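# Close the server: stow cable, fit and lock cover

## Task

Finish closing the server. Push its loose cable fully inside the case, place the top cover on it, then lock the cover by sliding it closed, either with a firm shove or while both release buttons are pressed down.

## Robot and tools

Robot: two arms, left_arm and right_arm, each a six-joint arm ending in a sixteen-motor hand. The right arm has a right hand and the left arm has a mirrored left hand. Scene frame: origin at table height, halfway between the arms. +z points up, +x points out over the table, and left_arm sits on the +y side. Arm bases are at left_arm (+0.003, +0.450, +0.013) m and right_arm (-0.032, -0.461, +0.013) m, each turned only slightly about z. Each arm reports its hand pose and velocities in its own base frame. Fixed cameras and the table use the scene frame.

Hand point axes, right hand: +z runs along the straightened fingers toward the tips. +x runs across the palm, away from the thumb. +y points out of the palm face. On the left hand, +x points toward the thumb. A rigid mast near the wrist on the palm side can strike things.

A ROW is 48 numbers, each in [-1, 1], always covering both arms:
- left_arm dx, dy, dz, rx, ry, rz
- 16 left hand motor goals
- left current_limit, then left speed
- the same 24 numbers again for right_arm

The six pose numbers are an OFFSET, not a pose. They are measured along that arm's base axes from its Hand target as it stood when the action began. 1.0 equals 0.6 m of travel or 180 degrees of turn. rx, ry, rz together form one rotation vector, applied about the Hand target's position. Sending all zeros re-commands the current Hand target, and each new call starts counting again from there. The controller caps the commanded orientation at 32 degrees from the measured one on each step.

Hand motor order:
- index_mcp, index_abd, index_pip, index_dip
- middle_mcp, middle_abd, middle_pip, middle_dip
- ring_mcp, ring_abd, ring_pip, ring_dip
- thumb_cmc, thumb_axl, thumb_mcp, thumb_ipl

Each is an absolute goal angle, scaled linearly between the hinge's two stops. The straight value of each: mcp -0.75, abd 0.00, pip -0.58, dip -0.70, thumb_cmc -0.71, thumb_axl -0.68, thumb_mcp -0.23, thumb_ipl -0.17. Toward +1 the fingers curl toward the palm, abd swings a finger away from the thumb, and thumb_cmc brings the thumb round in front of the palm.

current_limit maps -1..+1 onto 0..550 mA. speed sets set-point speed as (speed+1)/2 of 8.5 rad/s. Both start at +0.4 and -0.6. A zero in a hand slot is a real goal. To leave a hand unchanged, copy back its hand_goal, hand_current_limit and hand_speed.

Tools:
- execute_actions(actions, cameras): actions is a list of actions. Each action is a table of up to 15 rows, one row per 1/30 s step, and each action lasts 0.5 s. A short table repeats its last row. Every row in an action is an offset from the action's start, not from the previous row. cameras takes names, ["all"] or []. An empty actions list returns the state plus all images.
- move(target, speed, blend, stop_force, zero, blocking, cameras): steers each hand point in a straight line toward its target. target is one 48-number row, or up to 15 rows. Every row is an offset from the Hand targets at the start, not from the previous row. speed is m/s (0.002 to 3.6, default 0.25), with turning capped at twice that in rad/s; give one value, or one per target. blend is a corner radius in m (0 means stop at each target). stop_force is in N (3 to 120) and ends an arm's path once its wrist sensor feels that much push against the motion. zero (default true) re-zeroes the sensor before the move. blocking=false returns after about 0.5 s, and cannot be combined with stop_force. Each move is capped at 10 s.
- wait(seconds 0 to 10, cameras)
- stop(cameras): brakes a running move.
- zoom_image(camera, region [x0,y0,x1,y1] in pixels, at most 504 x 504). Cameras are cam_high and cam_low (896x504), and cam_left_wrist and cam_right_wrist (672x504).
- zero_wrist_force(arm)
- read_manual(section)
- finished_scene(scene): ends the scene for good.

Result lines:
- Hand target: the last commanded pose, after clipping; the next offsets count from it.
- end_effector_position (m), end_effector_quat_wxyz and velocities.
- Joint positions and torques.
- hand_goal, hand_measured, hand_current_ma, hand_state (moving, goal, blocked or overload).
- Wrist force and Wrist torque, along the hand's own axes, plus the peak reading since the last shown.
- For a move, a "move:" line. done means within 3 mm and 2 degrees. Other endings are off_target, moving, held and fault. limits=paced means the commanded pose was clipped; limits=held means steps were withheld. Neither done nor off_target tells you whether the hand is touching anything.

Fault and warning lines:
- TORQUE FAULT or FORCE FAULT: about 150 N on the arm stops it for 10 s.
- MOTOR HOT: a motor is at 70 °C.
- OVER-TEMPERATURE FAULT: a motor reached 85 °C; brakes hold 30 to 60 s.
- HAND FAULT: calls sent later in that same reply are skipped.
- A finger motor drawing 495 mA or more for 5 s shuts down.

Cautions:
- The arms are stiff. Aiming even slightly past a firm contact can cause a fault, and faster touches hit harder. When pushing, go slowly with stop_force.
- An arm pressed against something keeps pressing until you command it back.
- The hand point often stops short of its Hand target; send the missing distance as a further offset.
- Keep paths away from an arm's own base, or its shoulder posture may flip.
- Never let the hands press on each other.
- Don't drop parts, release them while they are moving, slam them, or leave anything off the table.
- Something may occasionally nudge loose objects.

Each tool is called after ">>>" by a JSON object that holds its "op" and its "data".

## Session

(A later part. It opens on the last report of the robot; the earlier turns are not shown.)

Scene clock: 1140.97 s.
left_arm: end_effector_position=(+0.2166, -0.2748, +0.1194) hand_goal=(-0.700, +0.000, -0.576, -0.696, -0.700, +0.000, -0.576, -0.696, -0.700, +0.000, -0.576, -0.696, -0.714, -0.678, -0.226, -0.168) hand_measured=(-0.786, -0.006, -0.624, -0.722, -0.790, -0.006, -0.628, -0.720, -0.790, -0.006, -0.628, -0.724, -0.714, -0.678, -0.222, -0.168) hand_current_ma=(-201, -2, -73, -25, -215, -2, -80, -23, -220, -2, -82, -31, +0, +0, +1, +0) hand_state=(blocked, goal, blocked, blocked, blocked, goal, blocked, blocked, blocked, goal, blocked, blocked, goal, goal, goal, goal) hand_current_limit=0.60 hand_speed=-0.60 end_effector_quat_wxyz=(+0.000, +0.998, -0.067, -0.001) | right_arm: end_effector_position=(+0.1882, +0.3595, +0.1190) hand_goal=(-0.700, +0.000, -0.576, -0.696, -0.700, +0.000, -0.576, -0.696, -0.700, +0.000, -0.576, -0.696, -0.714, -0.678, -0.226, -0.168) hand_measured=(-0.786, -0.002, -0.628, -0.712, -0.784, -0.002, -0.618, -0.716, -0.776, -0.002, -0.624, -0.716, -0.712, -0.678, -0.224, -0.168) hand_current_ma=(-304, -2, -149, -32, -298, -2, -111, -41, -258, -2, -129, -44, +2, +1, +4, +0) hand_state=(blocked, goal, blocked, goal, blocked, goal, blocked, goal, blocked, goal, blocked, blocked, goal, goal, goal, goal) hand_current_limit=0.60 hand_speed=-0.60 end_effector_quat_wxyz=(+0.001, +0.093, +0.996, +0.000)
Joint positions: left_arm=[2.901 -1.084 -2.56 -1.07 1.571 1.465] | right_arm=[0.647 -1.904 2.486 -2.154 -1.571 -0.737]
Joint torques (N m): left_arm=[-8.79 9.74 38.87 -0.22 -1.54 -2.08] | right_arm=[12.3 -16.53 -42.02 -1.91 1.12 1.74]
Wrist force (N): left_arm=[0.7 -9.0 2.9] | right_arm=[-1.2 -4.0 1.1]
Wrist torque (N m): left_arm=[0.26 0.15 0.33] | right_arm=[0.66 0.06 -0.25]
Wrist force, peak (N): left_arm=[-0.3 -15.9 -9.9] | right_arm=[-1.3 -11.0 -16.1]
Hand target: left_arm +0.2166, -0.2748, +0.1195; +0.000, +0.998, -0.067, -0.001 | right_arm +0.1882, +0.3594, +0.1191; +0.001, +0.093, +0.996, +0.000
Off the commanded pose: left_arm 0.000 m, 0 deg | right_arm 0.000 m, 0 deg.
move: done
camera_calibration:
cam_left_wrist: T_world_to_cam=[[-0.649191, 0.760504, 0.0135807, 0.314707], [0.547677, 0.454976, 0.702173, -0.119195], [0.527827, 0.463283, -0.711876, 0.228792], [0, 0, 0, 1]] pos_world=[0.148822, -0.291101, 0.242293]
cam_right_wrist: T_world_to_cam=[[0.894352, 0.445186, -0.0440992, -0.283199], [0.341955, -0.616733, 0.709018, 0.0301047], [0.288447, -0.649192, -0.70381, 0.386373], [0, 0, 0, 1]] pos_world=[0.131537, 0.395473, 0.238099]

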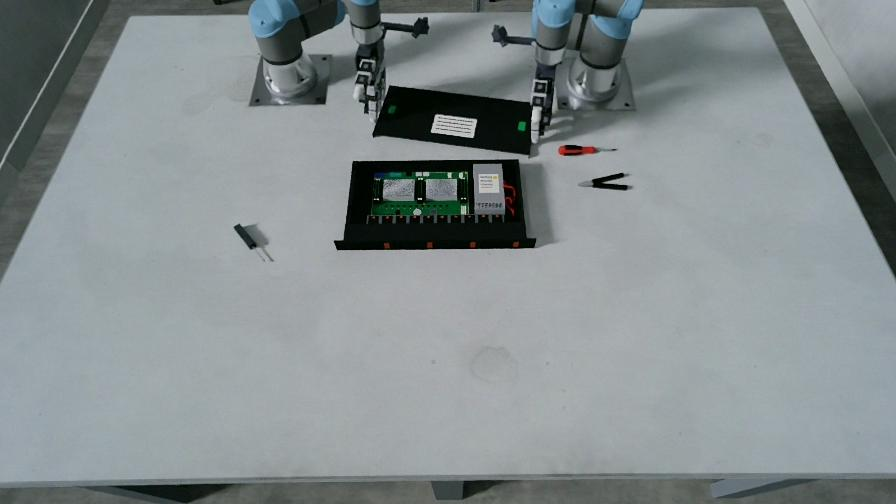

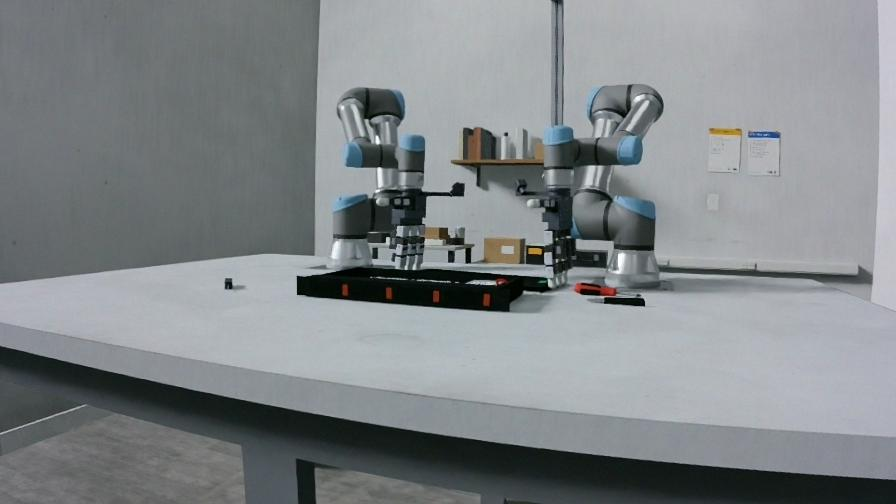

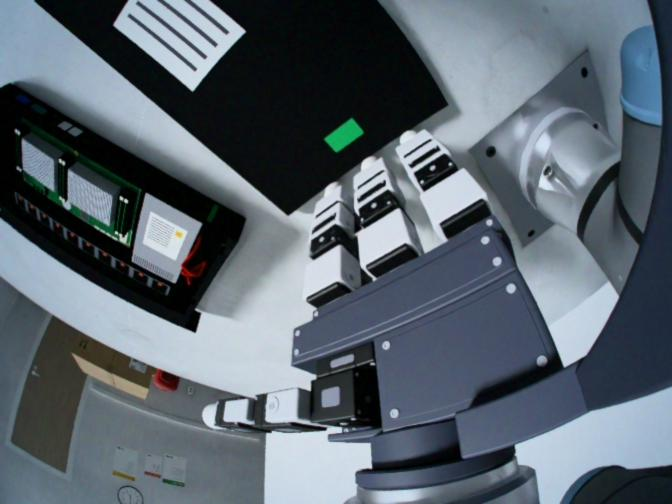

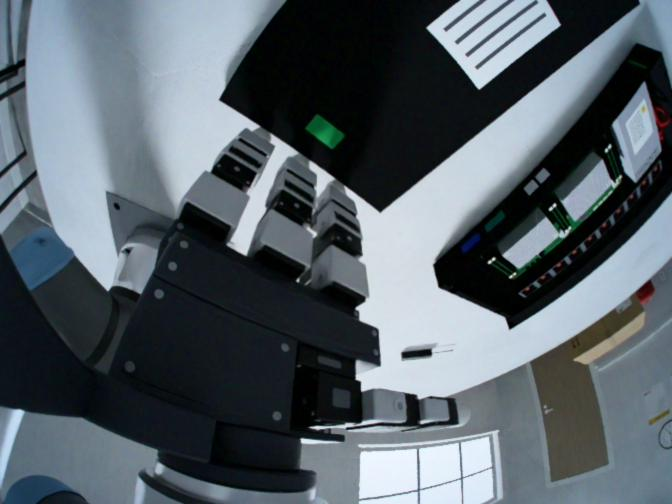

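>>> {"op": "move", "data": {"target": [0,0,0.02,0,0,0,-0.70,0.0,-0.576,-0.696,-0.70,0,-0.576,-0.696,-0.70,0.0,-0.576,-0.696,-0.714,-0.678,-0.226,-0.168,0.6,-0.6,0,0,0.02,0,0,0,-0.70,0,-0.576,-0.696,-0.70,0,-0.576,-0.696,-0.70,0,-0.576,-0.696,-0.714,-0.678,-0.226,-0.168,0.6,-0.6], "speed": 0.015, "cameras": ["all"]}}

>>> {"op": "zoom_image", "data": {"camera": "cam_low", "region": [440, 220, 600, 320]}}

>>> {"op": "zoom_image", "data": {"camera": "cam_high", "region": [330, 40, 640, 200]}}

Scene clock: 1151.53 s.
left_arm: end_effector_position=(+0.2166, -0.2748, +0.1315) hand_goal=(-0.700, +0.000, -0.576, -0.696, -0.700, +0.000, -0.576, -0.696, -0.700, +0.000, -0.576, -0.696, -0.714, -0.678, -0.226, -0.168) hand_measured=(-0.702, -0.004, -0.578, -0.700, -0.702, -0.004, -0.578, -0.700, -0.702, -0.002, -0.578, -0.700, -0.714, -0.678, -0.222, -0.168) hand_current_ma=(+0, -1, -1, -1, -1, -1, -1, -1, +0, -1, -1, -1, +0, +0, +1, +0) hand_state=(goal, goal, goal, goal, goal, goal, goal, goal, goal, goal, goal, goal, goal, goal, goal, goal) hand_current_limit=0.60 hand_speed=-0.60 end_effector_quat_wxyz=(+0.000, +0.998, -0.067, -0.001) | right_arm: end_effector_position=(+0.1882, +0.3594, +0.1310) hand_goal=(-0.700, +0.000, -0.576, -0.696, -0.700, +0.000, -0.576, -0.696, -0.700, +0.000, -0.576, -0.696, -0.714, -0.678, -0.226, -0.168) hand_measured=(-0.702, -0.002, -0.578, -0.698, -0.702, -0.002, -0.578, -0.700, -0.702, -0.002, -0.578, -0.700, -0.712, -0.678, -0.224, -0.168) hand_current_ma=(-2, -2, -3, -3, -2, -2, -2, -4, -2, -2, -3, -4, +2, +1, +4, +0) hand_state=(goal, goal, goal, goal, goal, goal, goal, goal, goal, goal, goal, goal, goal, goal, goal, goal) hand_current_limit=0.60 hand_speed=-0.60 end_effector_quat_wxyz=(+0.001, +0.093, +0.996, +0.000)
Joint positions: left_arm=[2.901 -1.06 -2.535 -1.118 1.571 1.465] | right_arm=[0.647 -1.928 2.464 -2.107 -1.571 -0.737]
Joint torques (N m): left_arm=[-8.75 7.61 37.84 -0.39 -0.38 -2.1] | right_arm=[-3.03 -14.6 -37.7 -0.65 -0.1 1.16]
Wrist force (N): left_arm=[0.5 -1.4 -0.5] | right_arm=[-1.7 2.5 -2.1]
Wrist torque (N m): left_arm=[0.04 0.06 0.13] | right_arm=[0.40 0.20 -0.16]
Wrist force, peak (N): left_arm=[0.9 -9.2 2.7] | right_arm=[-1.4 -0.7 -4.3]
Hand target: left_arm +0.2166, -0.2748, +0.1315; +0.000, +0.998, -0.067, -0.001 | right_arm +0.1882, +0.3594, +0.1311; +0.001, +0.093, +0.996, +0.000
Off the commanded pose: left_arm 0.000 m, 0 deg | right_arm 0.000 m, 0 deg.
move: done
camera_calibration:
cam_left_wrist: T_world_to_cam=[[-0.64919, 0.760505, 0.0135778, 0.314608], [0.547713, 0.455009, 0.702123, -0.127729], [0.52779, 0.463248, -0.711926, 0.237361], [0, 0, 0, 1]] pos_world=[0.148923, -0.291101, 0.254393]
cam_right_wrist: T_world_to_cam=[[0.894366, 0.445154, -0.0441303, -0.282652], [0.341935, -0.616694, 0.709061, 0.021573], [0.288427, -0.64925, -0.703764, 0.394833], [0, 0, 0, 1]] pos_world=[0.131537, 0.395473, 0.250099]

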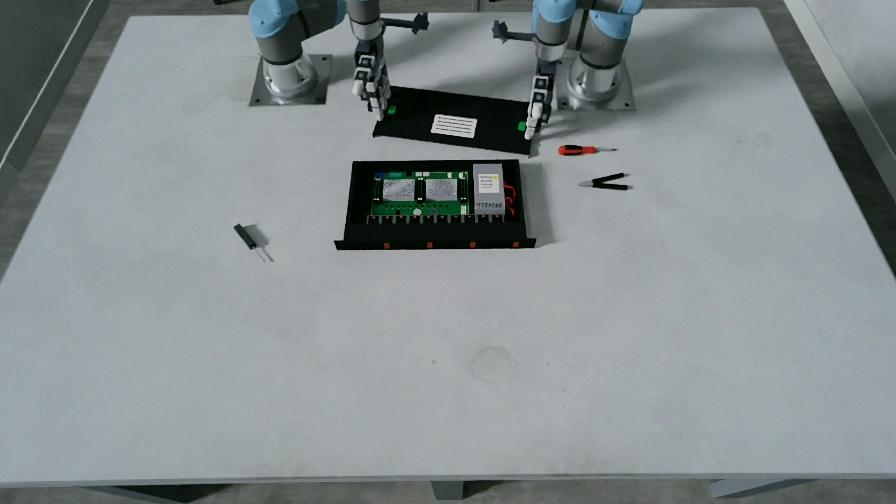

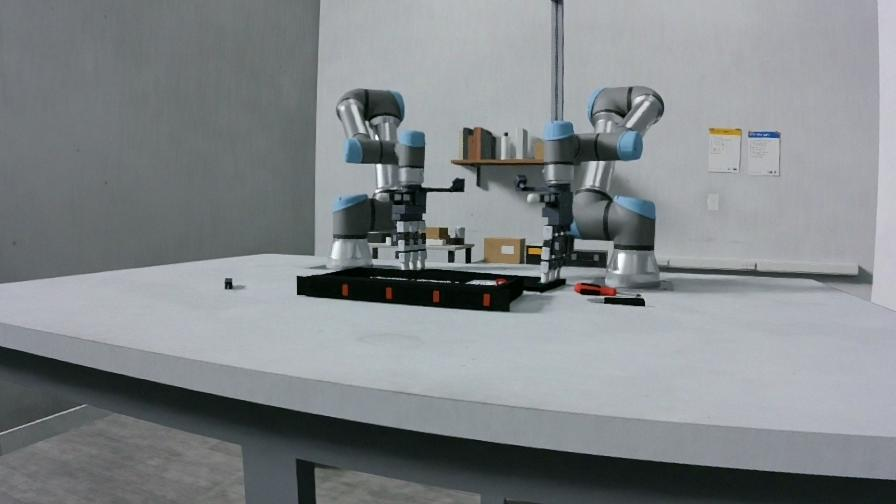

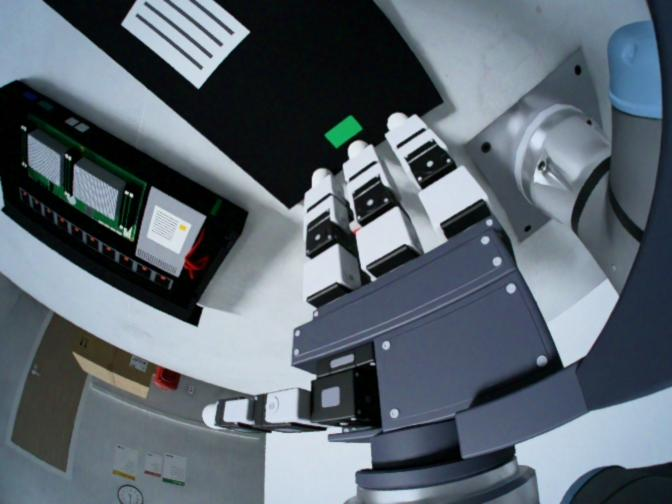

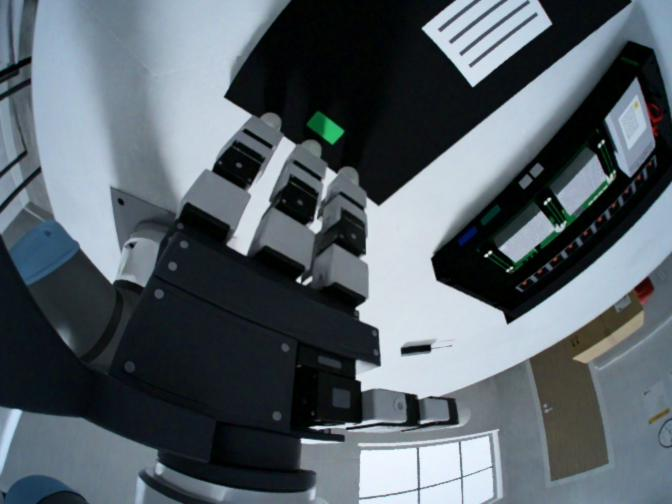

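Scaled by 3.150 from the camera's 896x504 image, which has a finer 1280x720 frame.

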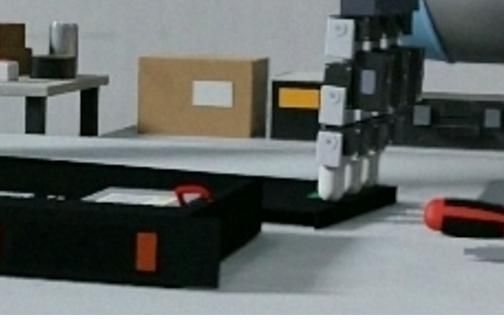

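Scaled by 1.626 from the camera's 896x504 image, which has a finer 1280x720 frame.

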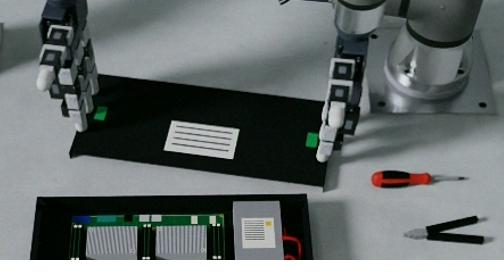

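>>> {"op": "move", "data": {"target": [[0,0,0.0667,0,0,0,-0.70,0.0,-0.576,-0.696,-0.70,0,-0.576,-0.696,-0.70,0.0,-0.576,-0.696,-0.714,-0.678,-0.226,-0.168,0.6,-0.6,0,0,0.0667,0,0,0,-0.70,0,-0.576,-0.696,-0.70,0,-0.576,-0.696,-0.70,0,-0.576,-0.696,-0.714,-0.678,-0.226,-0.168,0.6,-0.6],[-0.0022,-0.0143,0.0667,0,0,0,-1,0.0,-1,0.1,-1,0,-1,0.1,-1,0.0,-1,0.1,-0.714,-0.678,-0.226,-0.168,0.6,-0.6,0.0028,0.0142,0.0667,0,0,0,-1,0,-1,0.1,-1,0,-1,0.1,-1,0,-1,0.1,-0.714,-0.678,-0.226,-0.168,0.6,-0.6],[-0.0022,-0.0143,-0.035,0,0,0,-1,0.0,-1,0.1,-1,0,-1,0.1,-1,0.0,-1,0.1,-0.714,-0.678,-0.226,-0.168,0.6,-0.6,0.0028,0.0142,-0.035,0,0,0,-1,0,-1,0.1,-1,0,-1,0.1,-1,0,-1,0.1,-0.714,-0.678,-0.226,-0.168,0.6,-0.6]], "speed": 0.05, "cameras": ["all"]}}

>>> {"op": "zoom_image", "data": {"camera": "cam_high", "region": [330, 40, 640, 200]}}

>>> {"op": "zoom_image", "data": {"camera": "cam_left_wrist", "region": [230, 50, 450, 220]}}

>>> {"op": "zoom_image", "data": {"camera": "cam_right_wrist", "region": [220, 40, 440, 220]}}

Scene clock: 1239.30 s.
left_arm: end_effector_position=(+0.2152, -0.2833, +0.1106) hand_goal=(-1.000, +0.000, -1.000, +0.100, -1.000, +0.000, -1.000, +0.100, -1.000, +0.000, -1.000, +0.100, -0.714, -0.678, -0.226, -0.168) hand_measured=(-0.990, -0.004, -0.994, +0.096, -0.988, -0.004, -0.994, +0.096, -0.990, -0.002, -0.994, +0.096, -0.714, -0.678, -0.222, -0.168) hand_current_ma=(+7, -1, +2, -1, +8, -1, +3, -1, +7, -1, +2, -1, +0, +0, +1, +0) hand_state=(goal, goal, goal, goal, goal, goal, goal, goal, goal, goal, goal, goal, goal, goal, goal, goal) hand_current_limit=0.60 hand_speed=-0.60 end_effector_quat_wxyz=(+0.000, +0.998, -0.067, -0.001) | right_arm: end_effector_position=(+0.1899, +0.3679, +0.1102) hand_goal=(-1.000, +0.000, -1.000, +0.100, -1.000, +0.000, -1.000, +0.100, -1.000, +0.000, -1.000, +0.100, -0.714, -0.678, -0.226, -0.168) hand_measured=(-0.988, -0.002, -0.994, +0.098, -0.988, -0.002, -0.994, +0.096, -0.990, -0.002, -0.994, +0.096, -0.712, -0.678, -0.224, -0.168) hand_current_ma=(+22, -2, +10, -3, +22, -2, +8, -4, +21, -2, +9, -4, +2, +1, +5, +0) hand_state=(goal, goal, goal, goal, goal, goal, goal, goal, goal, goal, goal, goal, goal, goal, goal, goal) hand_current_limit=0.60 hand_speed=-0.60 end_effector_quat_wxyz=(+0.001, +0.093, +0.996, +0.000)
Joint positions: left_arm=[2.866 -1.123 -2.569 -1.021 1.571 1.43] | right_arm=[0.666 -1.855 2.484 -2.201 -1.571 -0.718]
Joint torques (N m): left_arm=[-10.49 -6.08 7.2 5.59 -0.56 -2.26] | right_arm=[12 1.78 -5.39 -4.4 -0.18 1.84]
Wrist force (N): left_arm=[0.7 -1.0 -0.4] | right_arm=[-1.8 2.5 -2.0]
Wrist torque (N m): left_arm=[0.02 0.06 0.14] | right_arm=[0.33 0.20 -0.16]
Wrist force, peak (N): left_arm=[0.9 -1.8 0.0] | right_arm=[-2.2 2.8 -2.9]
Hand target: left_arm +0.2152, -0.2833, +0.1105; +0.000, +0.998, -0.067, -0.001 | right_arm +0.1899, +0.3680, +0.1101; +0.001, +0.093, +0.996, +0.000
Off the commanded pose: left_arm 0.000 m, 0 deg | right_arm 0.000 m, 0 deg.
move: done
camera_calibration:
cam_left_wrist: T_world_to_cam=[[-0.649191, 0.760504, 0.0135807, 0.320523], [0.547677, 0.454976, 0.702173, -0.108391], [0.527827, 0.463283, -0.711876, 0.227198], [0, 0, 0, 1]] pos_world=[0.147522, -0.299701, 0.233493]
cam_right_wrist: T_world_to_cam=[[0.894366, 0.445154, -0.0441303, -0.288874], [0.341935, -0.616694, 0.709061, 0.0409821], [0.288427, -0.64925, -0.703764, 0.385223], [0, 0, 0, 1]] pos_world=[0.133237, 0.403973, 0.229299]

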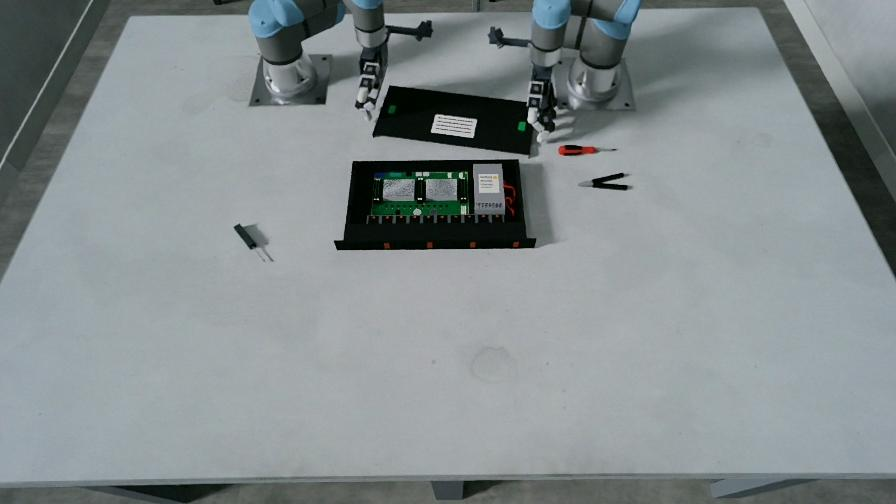

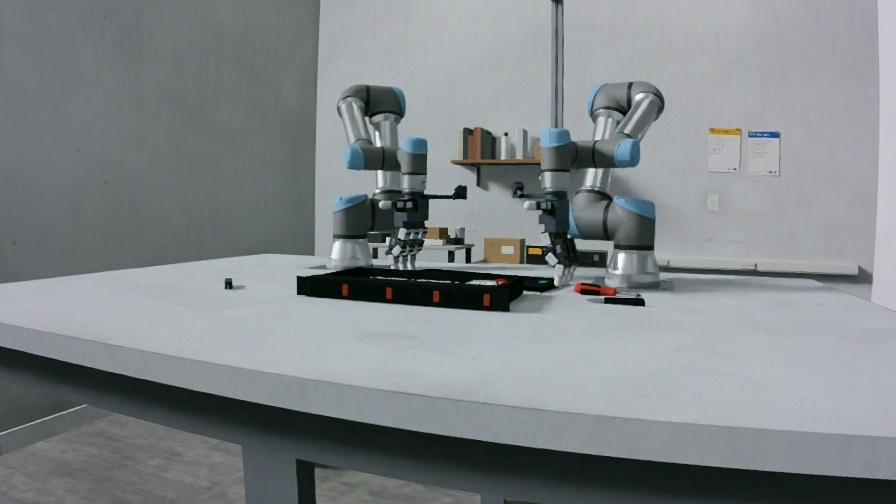

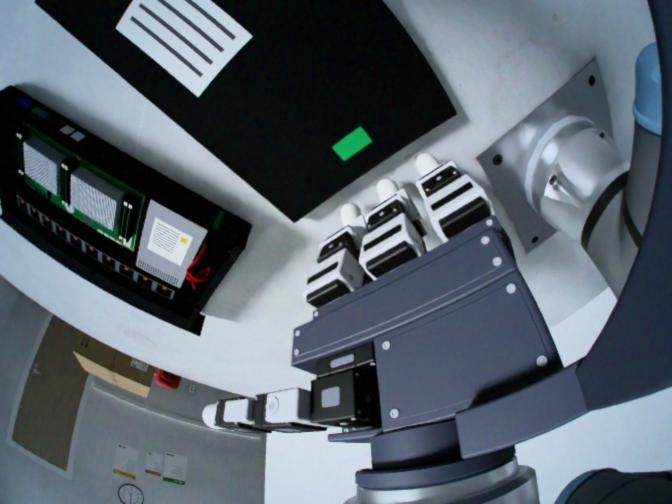

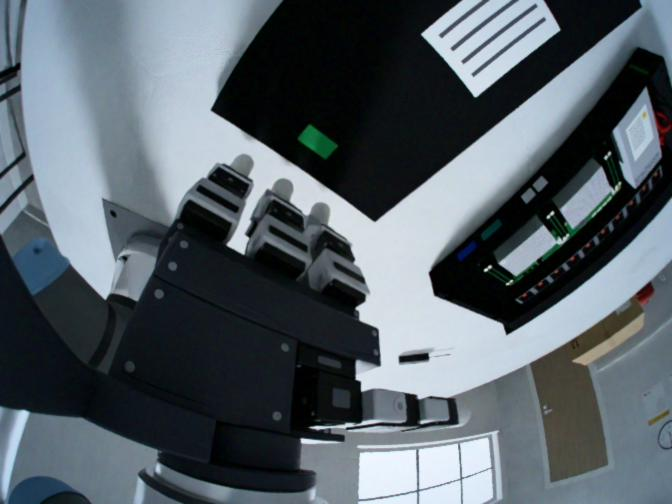

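Scaled by 1.626 from the camera's 896x504 image, which has a finer 1280x720 frame.

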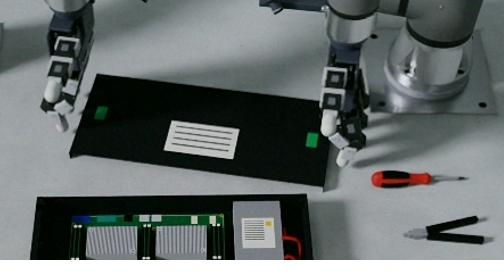

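Scaled by 2.291 from the camera's 672x504 image, which has a finer 960x720 frame.

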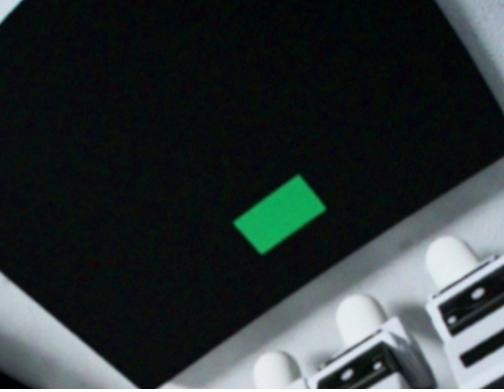

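Scaled by 2.291 from the camera's 672x504 image, which has a finer 960x720 frame.

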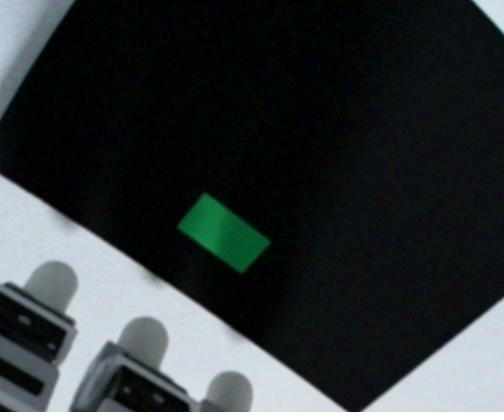

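>>> {"op": "execute_actions", "data": {"actions": []}}

Scene clock: 1285.07 s.
left_arm: end_effector_position=(+0.2152, -0.2833, +0.1105) hand_goal=(-1.000, +0.000, -1.000, +0.100, -1.000, +0.000, -1.000, +0.100, -1.000, +0.000, -1.000, +0.100, -0.714, -0.678, -0.226, -0.168) hand_measured=(-0.990, -0.004, -0.994, +0.096, -0.988, -0.004, -0.994, +0.096, -0.990, -0.002, -0.994, +0.096, -0.714, -0.678, -0.222, -0.168) hand_current_ma=(+7, -1, +2, -1, +8, -1, +3, -1, +7, -1, +2, -1, +0, +0, +1, +0) hand_state=(goal, goal, goal, goal, goal, goal, goal, goal, goal, goal, goal, goal, goal, goal, goal, goal) hand_current_limit=0.60 hand_speed=-0.60 end_effector_quat_wxyz=(+0.000, +0.998, -0.067, -0.001) | right_arm: end_effector_position=(+0.1899, +0.3680, +0.1101) hand_goal=(-1.000, +0.000, -1.000, +0.100, -1.000, +0.000, -1.000, +0.100, -1.000, +0.000, -1.000, +0.100, -0.714, -0.678, -0.226, -0.168) hand_measured=(-0.988, -0.002, -0.994, +0.098, -0.988, -0.002, -0.994, +0.096, -0.990, -0.002, -0.994, +0.096, -0.712, -0.678, -0.224, -0.168) hand_current_ma=(+22, -2, +10, -3, +22, -2, +8, -4, +21, -2, +9, -4, +2, +1, +5, +0) hand_state=(goal, goal, goal, goal, goal, goal, goal, goal, goal, goal, goal, goal, goal, goal, goal, goal) hand_current_limit=0.60 hand_speed=-0.60 end_effector_quat_wxyz=(+0.001, +0.093, +0.996, +0.000)
Joint positions: left_arm=[2.866 -1.124 -2.569 -1.021 1.571 1.43] | right_arm=[0.666 -1.855 2.485 -2.201 -1.571 -0.718]
Joint velocities: within noise
Joint torques (N m): left_arm=[-11.12 -4.85 8.17 5.48 -0.4 -2.48] | right_arm=[12.82 2.26 -5.12 -4.44 0.86 1.99]
Wrist force (N): left_arm=[0.5 -1.1 -0.1] | right_arm=[-1.7 2.2 -2.0]
Wrist torque (N m): left_arm=[-0.04 0.10 0.13] | right_arm=[0.29 0.19 -0.16]
Wrist force, peak (N): left_arm=[0.9 -1.3 -0.2] | right_arm=[-1.9 2.7 -2.3]
Hand target: left_arm +0.2152, -0.2833, +0.1105; +0.000, +0.998, -0.067, -0.001 | right_arm +0.1899, +0.3680, +0.1101; +0.001, +0.093, +0.996, +0.000
Off the commanded pose: left_arm 0.000 m, 0 deg | right_arm 0.000 m, 0 deg.
camera_calibration:
cam_left_wrist: T_world_to_cam=[[-0.649191, 0.760504, 0.0135807, 0.320524], [0.547677, 0.454976, 0.702173, -0.10832], [0.527827, 0.463283, -0.711876, 0.227127], [0, 0, 0, 1]] pos_world=[0.147522, -0.299701, 0.233393]
cam_right_wrist: T_world_to_cam=[[0.894366, 0.445154, -0.0441303, -0.288878], [0.341935, -0.616694, 0.709061, 0.041053], [0.288427, -0.64925, -0.703764, 0.385153], [0, 0, 0, 1]] pos_world=[0.133237, 0.403973, 0.229199]

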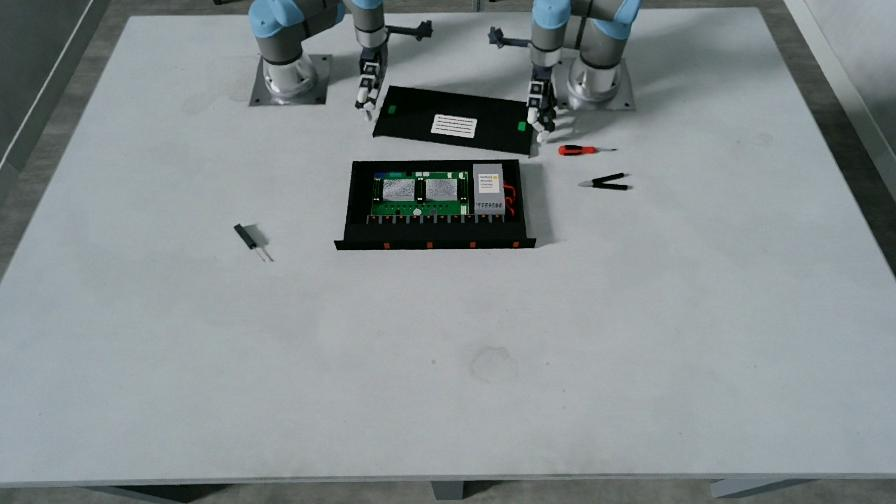

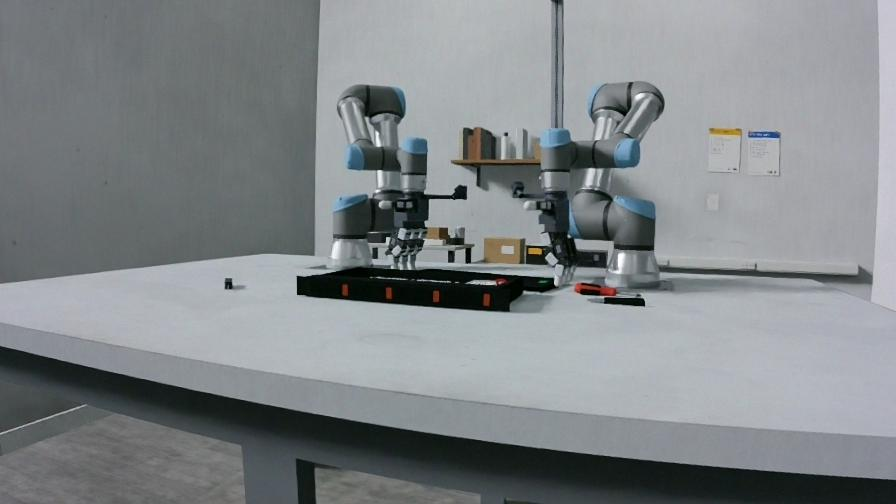

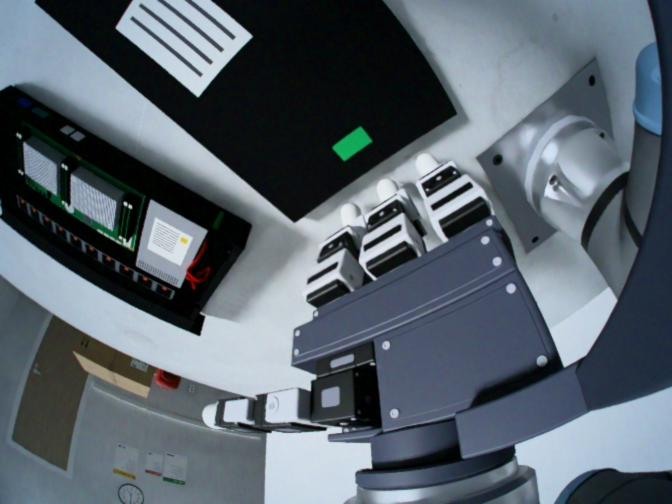

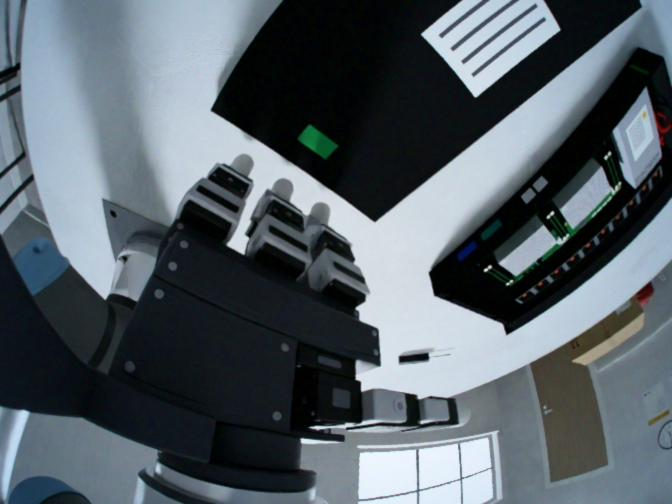

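>>> {"op": "move", "data": {"target": [0,0,-0.03,0,0,0,-1,0,-1,0.1,-1,0,-1,0.1,-1,0,-1,0.1,-0.714,-0.678,-0.226,-0.168,0.6,-0.6,0,0,-0.03,0,0,0,-1,0,-1,0.1,-1,0,-1,0.1,-1,0,-1,0.1,-0.714,-0.678,-0.226,-0.168,0.6,-0.6], "speed": 0.012, "stop_force": 4}}

Scene clock: 1296.67 s.
left_arm: end_effector_position=(+0.2152, -0.2833, +0.0986) hand_goal=(-1.000, +0.000, -1.000, +0.100, -1.000, +0.000, -1.000, +0.100, -1.000, +0.000, -1.000, +0.100, -0.714, -0.678, -0.226, -0.168) hand_measured=(-0.996, -0.004, -0.996, +0.116, -0.990, -0.004, -0.994, +0.104, -0.990, -0.002, -0.994, +0.096, -0.714, -0.678, -0.222, -0.168) hand_current_ma=(+2, -1, +1, +12, +6, -1, +2, +1, +7, -1, +2, -1, +0, +0, +1, +0) hand_state=(goal, goal, goal, goal, goal, goal, goal, goal, goal, goal, goal, goal, goal, goal, goal, goal) hand_current_limit=0.60 hand_speed=-0.60 end_effector_quat_wxyz=(+0.000, +0.998, -0.067, -0.001) | right_arm: end_effector_position=(+0.1899, +0.3679, +0.1004) hand_goal=(-1.000, +0.000, -1.000, +0.100, -1.000, +0.000, -1.000, +0.100, -1.000, +0.000, -1.000, +0.100, -0.714, -0.678, -0.226, -0.168) hand_measured=(-0.994, -0.002, -0.996, +0.112, -0.992, -0.002, -0.996, +0.106, -0.990, -0.002, -0.994, +0.100, -0.712, -0.678, -0.224, -0.168) hand_current_ma=(+9, -2, +6, +24, +15, -2, +5, +9, +19, -2, +8, +0, +2, +1, +5, +0) hand_state=(goal, goal, goal, goal, goal, goal, goal, goal, goal, goal, goal, goal, goal, goal, goal, goal) hand_current_limit=0.60 hand_speed=-0.60 end_effector_quat_wxyz=(+0.001, +0.093, +0.996, +0.000)
Joint positions: left_arm=[2.866 -1.152 -2.592 -0.969 1.571 1.43] | right_arm=[0.666 -1.832 2.501 -2.241 -1.571 -0.718]
Joint torques (N m): left_arm=[7.87 5.21 32.06 -1.1 0.12 1.68] | right_arm=[6.93 -16.18 -33.02 0.06 0.72 0.23]
Wrist force (N): left_arm=[1.7 -0.2 -3.6] | right_arm=[-2.2 3.3 -5.0]
Wrist torque (N m): left_arm=[0.27 0.15 0.27] | right_arm=[0.49 0.11 -0.23]
Wrist force, peak (N): left_arm=[1.7 0.5 -7.3] | right_arm=[-1.8 4.3 -9.9]
Hand target: left_arm +0.2152, -0.2833, +0.0986; +0.000, +0.998, -0.067, -0.001 (not the last commanded pose) | right_arm +0.1899, +0.3679, +0.1004; +0.001, +0.093, +0.996, +0.000 (not the last commanded pose)
Off the commanded pose: left_arm 0.006 m, 0 deg | right_arm 0.008 m, 0 deg.
move: contact (left_arm, right_arm)

>>> {"op": "move", "data": {"target": [0,0,0.0017,0,0,0,-1,0,-1,0.1,-1,0,-1,0.1,-1,0,-1,0.1,-0.714,-0.678,-0.226,-0.168,0.7,-0.6,0,0,0.0017,0,0,0,-1,0,-1,0.1,-1,0,-1,0.1,-1,0,-1,0.1,-0.714,-0.678,-0.226,-0.168,0.7,-0.6], "speed": 0.02}}

>>> {"op": "move", "data": {"target": [-0.00907,-0.06605,0,0,0,0,-1,0,-1,0.1,-1,0,-1,0.1,-1,0,-1,0.1,-0.714,-0.678,-0.226,-0.168,0.7,-0.6,0.01249,0.06549,0,0,0,0,-1,0,-1,0.1,-1,0,-1,0.1,-1,0,-1,0.1,-0.714,-0.678,-0.226,-0.168,0.7,-0.6], "speed": 0.012, "stop_force": 20, "cameras": ["cam_low","cam_high","cam_left_wrist","cam_right_wrist"]}}

Scene clock: 1312.73 s.
left_arm: end_effector_position=(+0.2152, -0.2833, +0.0996) hand_goal=(-1.000, +0.000, -1.000, +0.100, -1.000, +0.000, -1.000, +0.100, -1.000, +0.000, -1.000, +0.100, -0.714, -0.678, -0.226, -0.168) hand_measured=(-0.996, -0.008, -0.996, +0.116, -0.990, -0.004, -0.994, +0.102, -0.990, -0.002, -0.994, +0.096, -0.714, -0.678, -0.222, -0.168) hand_current_ma=(+2, -3, +1, +12, +6, -1, +2, +1, +7, -1, +2, -1, +0, +0, +1, +0) hand_state=(goal, goal, goal, goal, goal, goal, goal, goal, goal, goal, goal, goal, goal, goal, goal, goal) hand_current_limit=0.70 hand_speed=-0.60 end_effector_quat_wxyz=(+0.000, +0.998, -0.067, -0.001) | right_arm: end_effector_position=(+0.1899, +0.3679, +0.1013) hand_goal=(-1.000, +0.000, -1.000, +0.100, -1.000, +0.000, -1.000, +0.100, -1.000, +0.000, -1.000, +0.100, -0.714, -0.678, -0.226, -0.168) hand_measured=(-0.992, -0.002, -0.996, +0.102, -0.992, -0.002, -0.996, +0.102, -0.990, -0.002, -0.994, +0.100, -0.712, -0.678, -0.224, -0.168) hand_current_ma=(+12, -2, +6, +3, +15, -2, +5, +3, +19, -2, +8, +0, +2, +1, +5, +0) hand_state=(goal, goal, goal, goal, goal, goal, goal, goal, goal, goal, goal, goal, goal, goal, goal, goal) hand_current_limit=0.70 hand_speed=-0.60 end_effector_quat_wxyz=(+0.001, +0.093, +0.996, +0.000)
Joint positions: left_arm=[2.866 -1.15 -2.59 -0.974 1.571 1.43] | right_arm=[0.666 -1.835 2.5 -2.237 -1.571 -0.718]
Joint torques (N m): left_arm=[7.39 5.75 34.07 -0.9 0.25 1.59] | right_arm=[6.87 -17.65 -35.42 -0.46 0.81 0.24]
Wrist force (N): left_arm=[1.4 -0.7 -1.5] | right_arm=[-1.8 2.3 -2.0]
Wrist torque (N m): left_arm=[0.06 0.13 0.24] | right_arm=[0.30 0.21 -0.17]
Wrist force, peak (N): left_arm=[1.6 0.0 -4.8] | right_arm=[-2.7 3.7 -5.6]
Hand target: left_arm +0.2152, -0.2833, +0.0997; +0.000, +0.998, -0.067, -0.001 | right_arm +0.1899, +0.3679, +0.1014; +0.001, +0.093, +0.996, +0.000
Off the commanded pose: left_arm 0.000 m, 0 deg | right_arm 0.000 m, 0 deg.
move: done

Scene clock: 1315.73 s.
left_arm: end_effector_position=(+0.2126, -0.3022, +0.0997) hand_goal=(-1.000, +0.000, -1.000, +0.100, -1.000, +0.000, -1.000, +0.100, -1.000, +0.000, -1.000, +0.100, -0.714, -0.678, -0.226, -0.168) hand_measured=(-1.000, -0.002, -1.000, +0.082, -1.002, +0.000, -1.000, +0.068, -1.002, +0.000, -1.000, +0.054, -0.714, -0.678, -0.222, -0.168) hand_current_ma=(+0, +0, +0, -16, +0, +0, +0, -37, +0, +0, +0, -65, +0, +0, +1, +0) hand_state=(goal, goal, goal, goal, goal, goal, goal, blocked, goal, goal, goal, blocked, goal, goal, goal, goal) hand_current_limit=0.70 hand_speed=-0.60 end_effector_quat_wxyz=(+0.000, +0.998, -0.067, -0.001) | right_arm: end_effector_position=(+0.1938, +0.3883, +0.1013) hand_goal=(-1.000, +0.000, -1.000, +0.100, -1.000, +0.000, -1.000, +0.100, -1.000, +0.000, -1.000, +0.100, -0.714, -0.678, -0.226, -0.168) hand_measured=(-1.002, +0.000, -1.002, +0.052, -1.002, +0.000, -1.000, +0.064, -1.000, +0.000, -1.000, +0.078, -0.712, -0.678, -0.224, -0.168) hand_current_ma=(-2, +0, -1, -137, -1, +0, +0, -91, -1, +0, +0, -47, +2, +1, +5, +0) hand_state=(goal, goal, goal, blocked, goal, goal, goal, blocked, goal, goal, goal, blocked, goal, goal, goal, goal) hand_current_limit=0.70 hand_speed=-0.60 end_effector_quat_wxyz=(+0.000, +0.093, +0.996, +0.000)
Joint positions: left_arm=[2.793 -1.197 -2.567 -0.95 1.571 1.357] | right_arm=[0.709 -1.77 2.456 -2.257 -1.571 -0.675]
Joint torques (N m): left_arm=[7.39 5.38 4.5 -0.82 -6.43 2.28] | right_arm=[-11.62 -19.69 -7.15 -2.78 3.74 -1.26]
Wrist force (N): left_arm=[1.5 -15.6 -10.7] | right_arm=[-1.2 -13.2 -10.6]
Wrist torque (N m): left_arm=[1.90 -0.15 0.76] | right_arm=[2.54 0.27 -0.25]
Wrist force, peak (N): left_arm=[0.2 -22.4 -10.7] | right_arm=[-1.2 -19.6 -14.7]
Hand target: left_arm +0.2126, -0.3022, +0.0997; +0.000, +0.998, -0.067, -0.001 (not the last commanded pose) | right_arm +0.1938, +0.3883, +0.1013; +0.000, +0.093, +0.996, +0.000 (not the last commanded pose)
Off the commanded pose: left_arm 0.021 m, 0 deg | right_arm 0.019 m, 0 deg.
move: contact (left_arm, right_arm)
camera_calibration:
cam_left_wrist: T_world_to_cam=[[-0.64919, 0.760503, 0.0136871, 0.333257], [0.547702, 0.454898, 0.702204, -0.0907944], [0.527802, 0.46336, -0.711845, 0.229542], [0, 0, 0, 1]] pos_world=[0.144923, -0.318501, 0.222593]
cam_right_wrist: T_world_to_cam=[[0.894346, 0.445172, -0.044352, -0.301703], [0.342062, -0.616549, 0.709127, 0.0584807], [0.288338, -0.649376, -0.703685, 0.391156], [0, 0, 0, 1]] pos_world=[0.137037, 0.424373, 0.220399]

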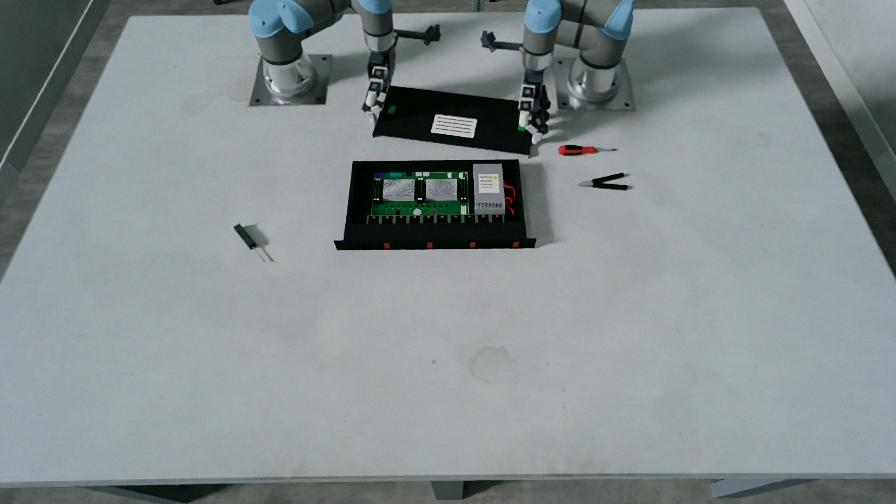

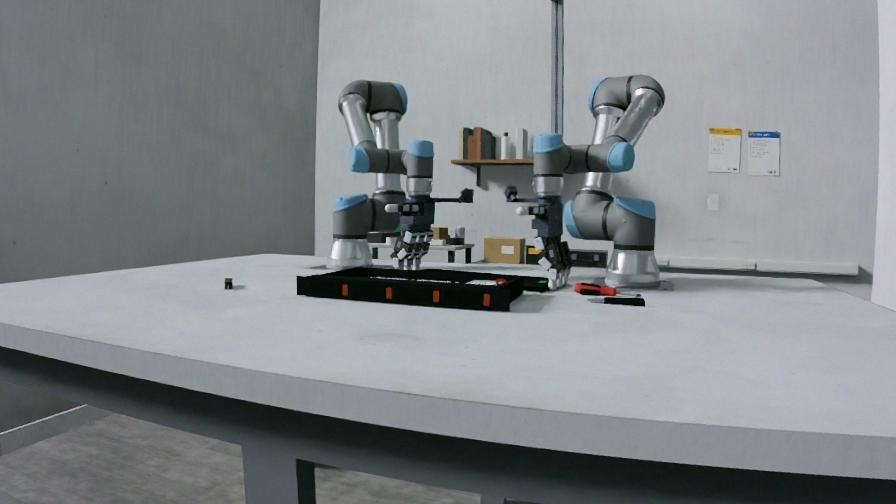

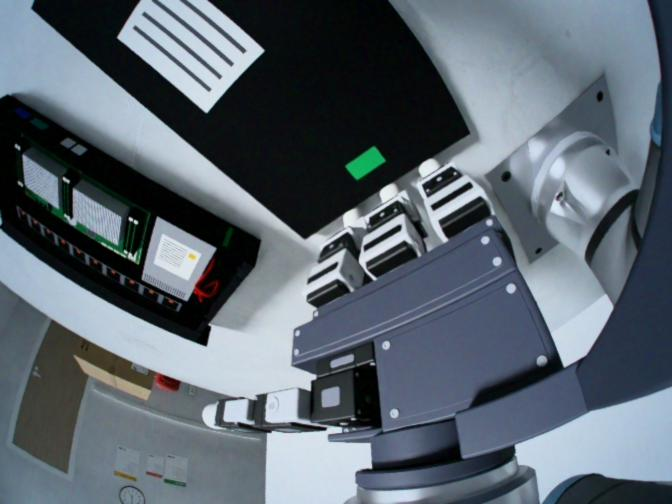

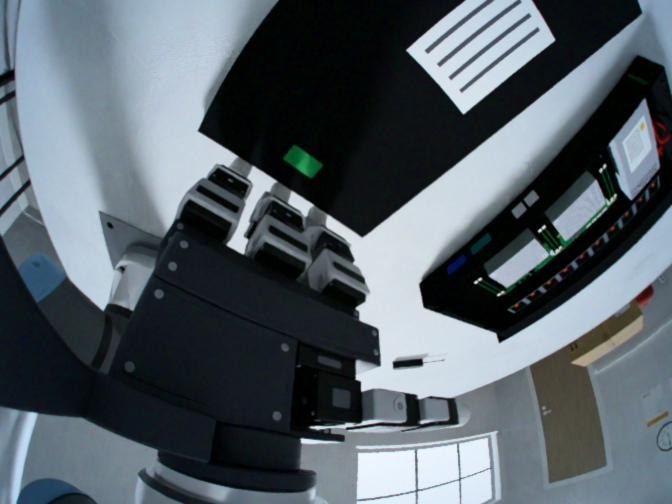

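>>> {"op": "move", "data": {"target": [-0.00454,-0.03303,0,0,0,0,-1,0,-1,0.1,-1,0,-1,0.1,-1,0,-1,0.1,-0.714,-0.678,-0.226,-0.168,0.7,-0.6,0.00625,0.03275,0,0,0,0,-1,0,-1,0.1,-1,0,-1,0.1,-1,0,-1,0.1,-0.714,-0.678,-0.226,-0.168,0.7,-0.6], "speed": 0.01, "stop_force": 26, "zero": false}}

>>> {"op": "move", "data": {"target": [0,0,0.01,0,0,0,-1,0,-1,0.1,-1,0,-1,0.1,-1,0,-1,0.1,-0.714,-0.678,-0.226,-0.168,0.7,-0.6,0,0,0.01,0,0,0,-1,0,-1,0.1,-1,0,-1,0.1,-1,0,-1,0.1,-0.714,-0.678,-0.226,-0.168,0.7,-0.6], "speed": 0.01, "cameras": ["cam_low","cam_high","cam_left_wrist","cam_right_wrist"]}}

Scene clock: 1335.60 s.
left_arm: end_effector_position=(+0.2123, -0.3033, +0.0995) hand_goal=(-1.000, +0.000, -1.000, +0.100, -1.000, +0.000, -1.000, +0.100, -1.000, +0.000, -1.000, +0.100, -0.714, -0.678, -0.226, -0.168) hand_measured=(-1.002, -0.002, -1.000, +0.066, -1.002, +0.000, -1.000, +0.054, -1.002, +0.000, -1.000, +0.040, -0.714, -0.678, -0.222, -0.168) hand_current_ma=(+0, +0, +0, -42, +0, +0, +0, -70, +0, +0, +0, -103, +0, +0, +1, +0) hand_state=(goal, goal, goal, blocked, goal, goal, goal, blocked, goal, goal, goal, blocked, goal, goal, goal, goal) hand_current_limit=0.70 hand_speed=-0.60 end_effector_quat_wxyz=(+0.000, +0.998, -0.067, -0.001) | right_arm: end_effector_position=(+0.1939, +0.3894, +0.1012) hand_goal=(-1.000, +0.000, -1.000, +0.100, -1.000, +0.000, -1.000, +0.100, -1.000, +0.000, -1.000, +0.100, -0.714, -0.678, -0.226, -0.168) hand_measured=(-1.002, +0.000, -1.002, +0.040, -1.002, +0.000, -1.000, +0.054, -1.002, +0.000, -1.000, +0.068, -0.712, -0.678, -0.224, -0.168) hand_current_ma=(-3, +0, -1, -176, -2, +0, -1, -128, -1, +0, +0, -80, +2, +1, +5, +0) hand_state=(goal, goal, goal, blocked, goal, goal, goal, blocked, goal, goal, goal, blocked, goal, goal, goal, goal) hand_current_limit=0.70 hand_speed=-0.60 end_effector_quat_wxyz=(+0.000, +0.093, +0.996, +0.000)
Joint positions: left_arm=[2.789 -1.2 -2.566 -0.949 1.571 1.352] | right_arm=[0.711 -1.766 2.453 -2.257 -1.571 -0.672]
Joint torques (N m): left_arm=[7.18 6.39 4.07 -0.54 -7.16 2.17] | right_arm=[-10.68 -18.49 -7.7 -3.69 5.41 -1.21]
Wrist force (N): left_arm=[1.5 -22.1 -13.2] | right_arm=[-1.2 -20.9 -16.5]
Wrist torque (N m): left_arm=[2.64 -0.30 0.93] | right_arm=[3.90 0.39 -0.39]
Wrist force, peak (N): left_arm=[0.3 -28.3 -12.0] | right_arm=[-1.3 -25.7 -20.1]
Hand target: left_arm +0.2123, -0.3033, +0.0995; +0.000, +0.998, -0.067, -0.001 (not the last commanded pose) | right_arm +0.1939, +0.3894, +0.1012; +0.000, +0.093, +0.996, +0.000 (not the last commanded pose)
Off the commanded pose: left_arm 0.019 m, 0 deg | right_arm 0.019 m, 0 deg.
move: contact (left_arm, right_arm)

Scene clock: 1336.60 s.
left_arm: end_effector_position=(+0.2123, -0.3033, +0.1054) hand_goal=(-1.000, +0.000, -1.000, +0.100, -1.000, +0.000, -1.000, +0.100, -1.000, +0.000, -1.000, +0.100, -0.714, -0.678, -0.226, -0.168) hand_measured=(-1.000, -0.002, -1.000, +0.066, -1.000, -0.002, -1.000, +0.054, -1.002, -0.002, -1.000, +0.040, -0.714, -0.678, -0.222, -0.168) hand_current_ma=(+0, -1, +0, -41, +0, +0, +0, -70, +0, +0, +0, -103, +0, +0, +1, +0) hand_state=(goal, goal, goal, blocked, goal, goal, goal, blocked, goal, goal, goal, blocked, goal, goal, goal, goal) hand_current_limit=0.70 hand_speed=-0.60 end_effector_quat_wxyz=(+0.000, +0.998, -0.067, -0.001) | right_arm: end_effector_position=(+0.1939, +0.3894, +0.1071) hand_goal=(-1.000, +0.000, -1.000, +0.100, -1.000, +0.000, -1.000, +0.100, -1.000, +0.000, -1.000, +0.100, -0.714, -0.678, -0.226, -0.168) hand_measured=(-1.002, -0.004, -1.000, +0.040, -1.000, -0.004, -1.000, +0.054, -1.000, -0.004, -1.000, +0.068, -0.712, -0.678, -0.224, -0.168) hand_current_ma=(-1, -5, -1, -176, -1, -4, +0, -128, +0, -4, +0, -80, +2, +1, +5, +0) hand_state=(goal, goal, goal, blocked, goal, goal, goal, blocked, goal, goal, goal, blocked, goal, goal, goal, goal) hand_current_limit=0.70 hand_speed=-0.60 end_effector_quat_wxyz=(+0.000, +0.093, +0.996, +0.000)
Joint positions: left_arm=[2.789 -1.185 -2.555 -0.974 1.571 1.352] | right_arm=[0.711 -1.78 2.444 -2.234 -1.571 -0.672]
Joint torques (N m): left_arm=[1.76 14.03 40.45 0.72 -6.58 1.16] | right_arm=[-8.86 -23.52 -47.27 -3.51 2.5 -0.66]
Wrist force (N): left_arm=[0.4 -20.5 4.9] | right_arm=[-2.1 -14.9 3.3]
Wrist torque (N m): left_arm=[0.60 0.22 0.66] | right_arm=[1.26 0.13 -0.44]
Wrist force, peak (N): left_arm=[1.7 -22.0 -14.1] | right_arm=[-1.8 -21.0 -16.8]
Hand target: left_arm +0.2123, -0.3033, +0.1055; +0.000, +0.998, -0.067, -0.001 | right_arm +0.1939, +0.3894, +0.1072; +0.000, +0.093, +0.996, +0.000
Off the commanded pose: left_arm 0.000 m, 0 deg | right_arm 0.000 m, 0 deg.
move: done
camera_calibration:
cam_left_wrist: T_world_to_cam=[[-0.649218, 0.760471, 0.0141152, 0.333794], [0.548046, 0.45484, 0.701973, -0.0941037], [0.52741, 0.463469, -0.712064, 0.234456], [0, 0, 0, 1]] pos_world=[0.144624, -0.319702, 0.228294]
cam_right_wrist: T_world_to_cam=[[0.894416, 0.444982, -0.0448552, -0.30193], [0.342219, -0.616372, 0.709205, 0.0548629], [0.287936, -0.649674, -0.703574, 0.396052], [0, 0, 0, 1]] pos_world=[0.137238, 0.425474, 0.226199]

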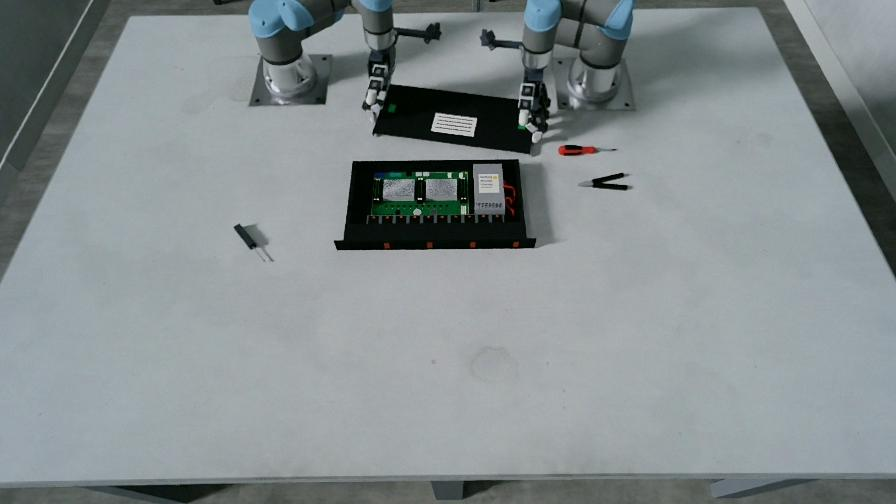

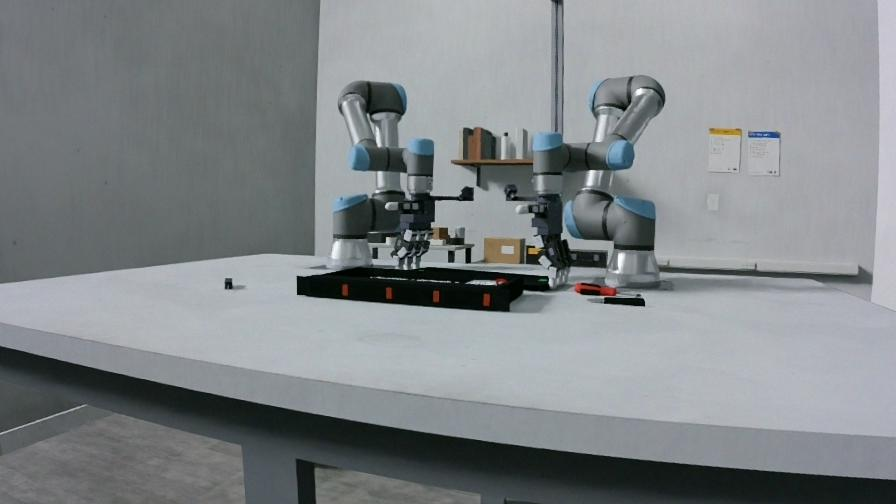

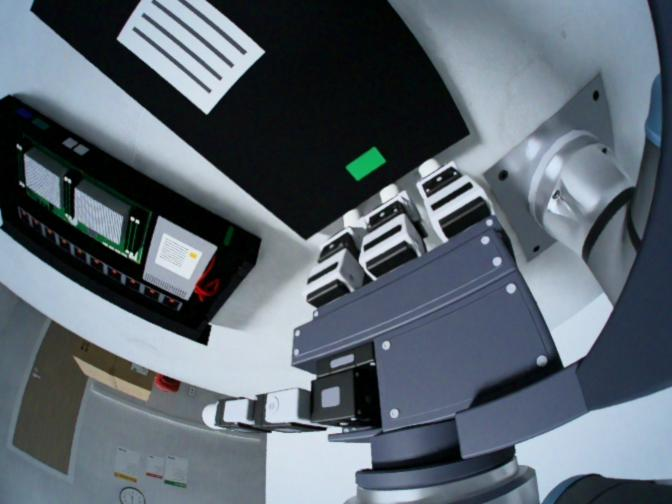

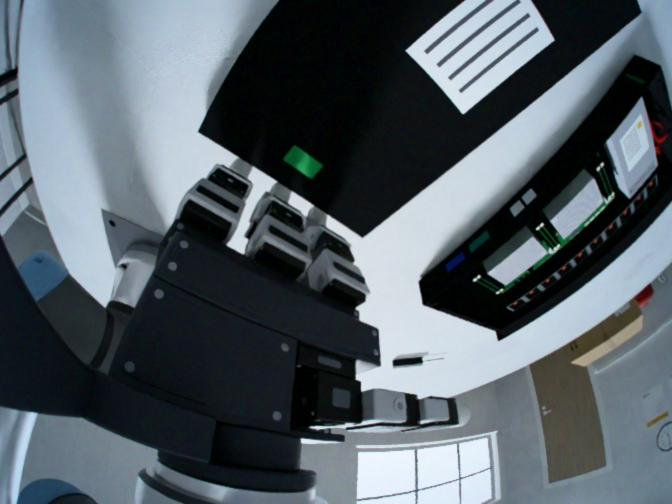

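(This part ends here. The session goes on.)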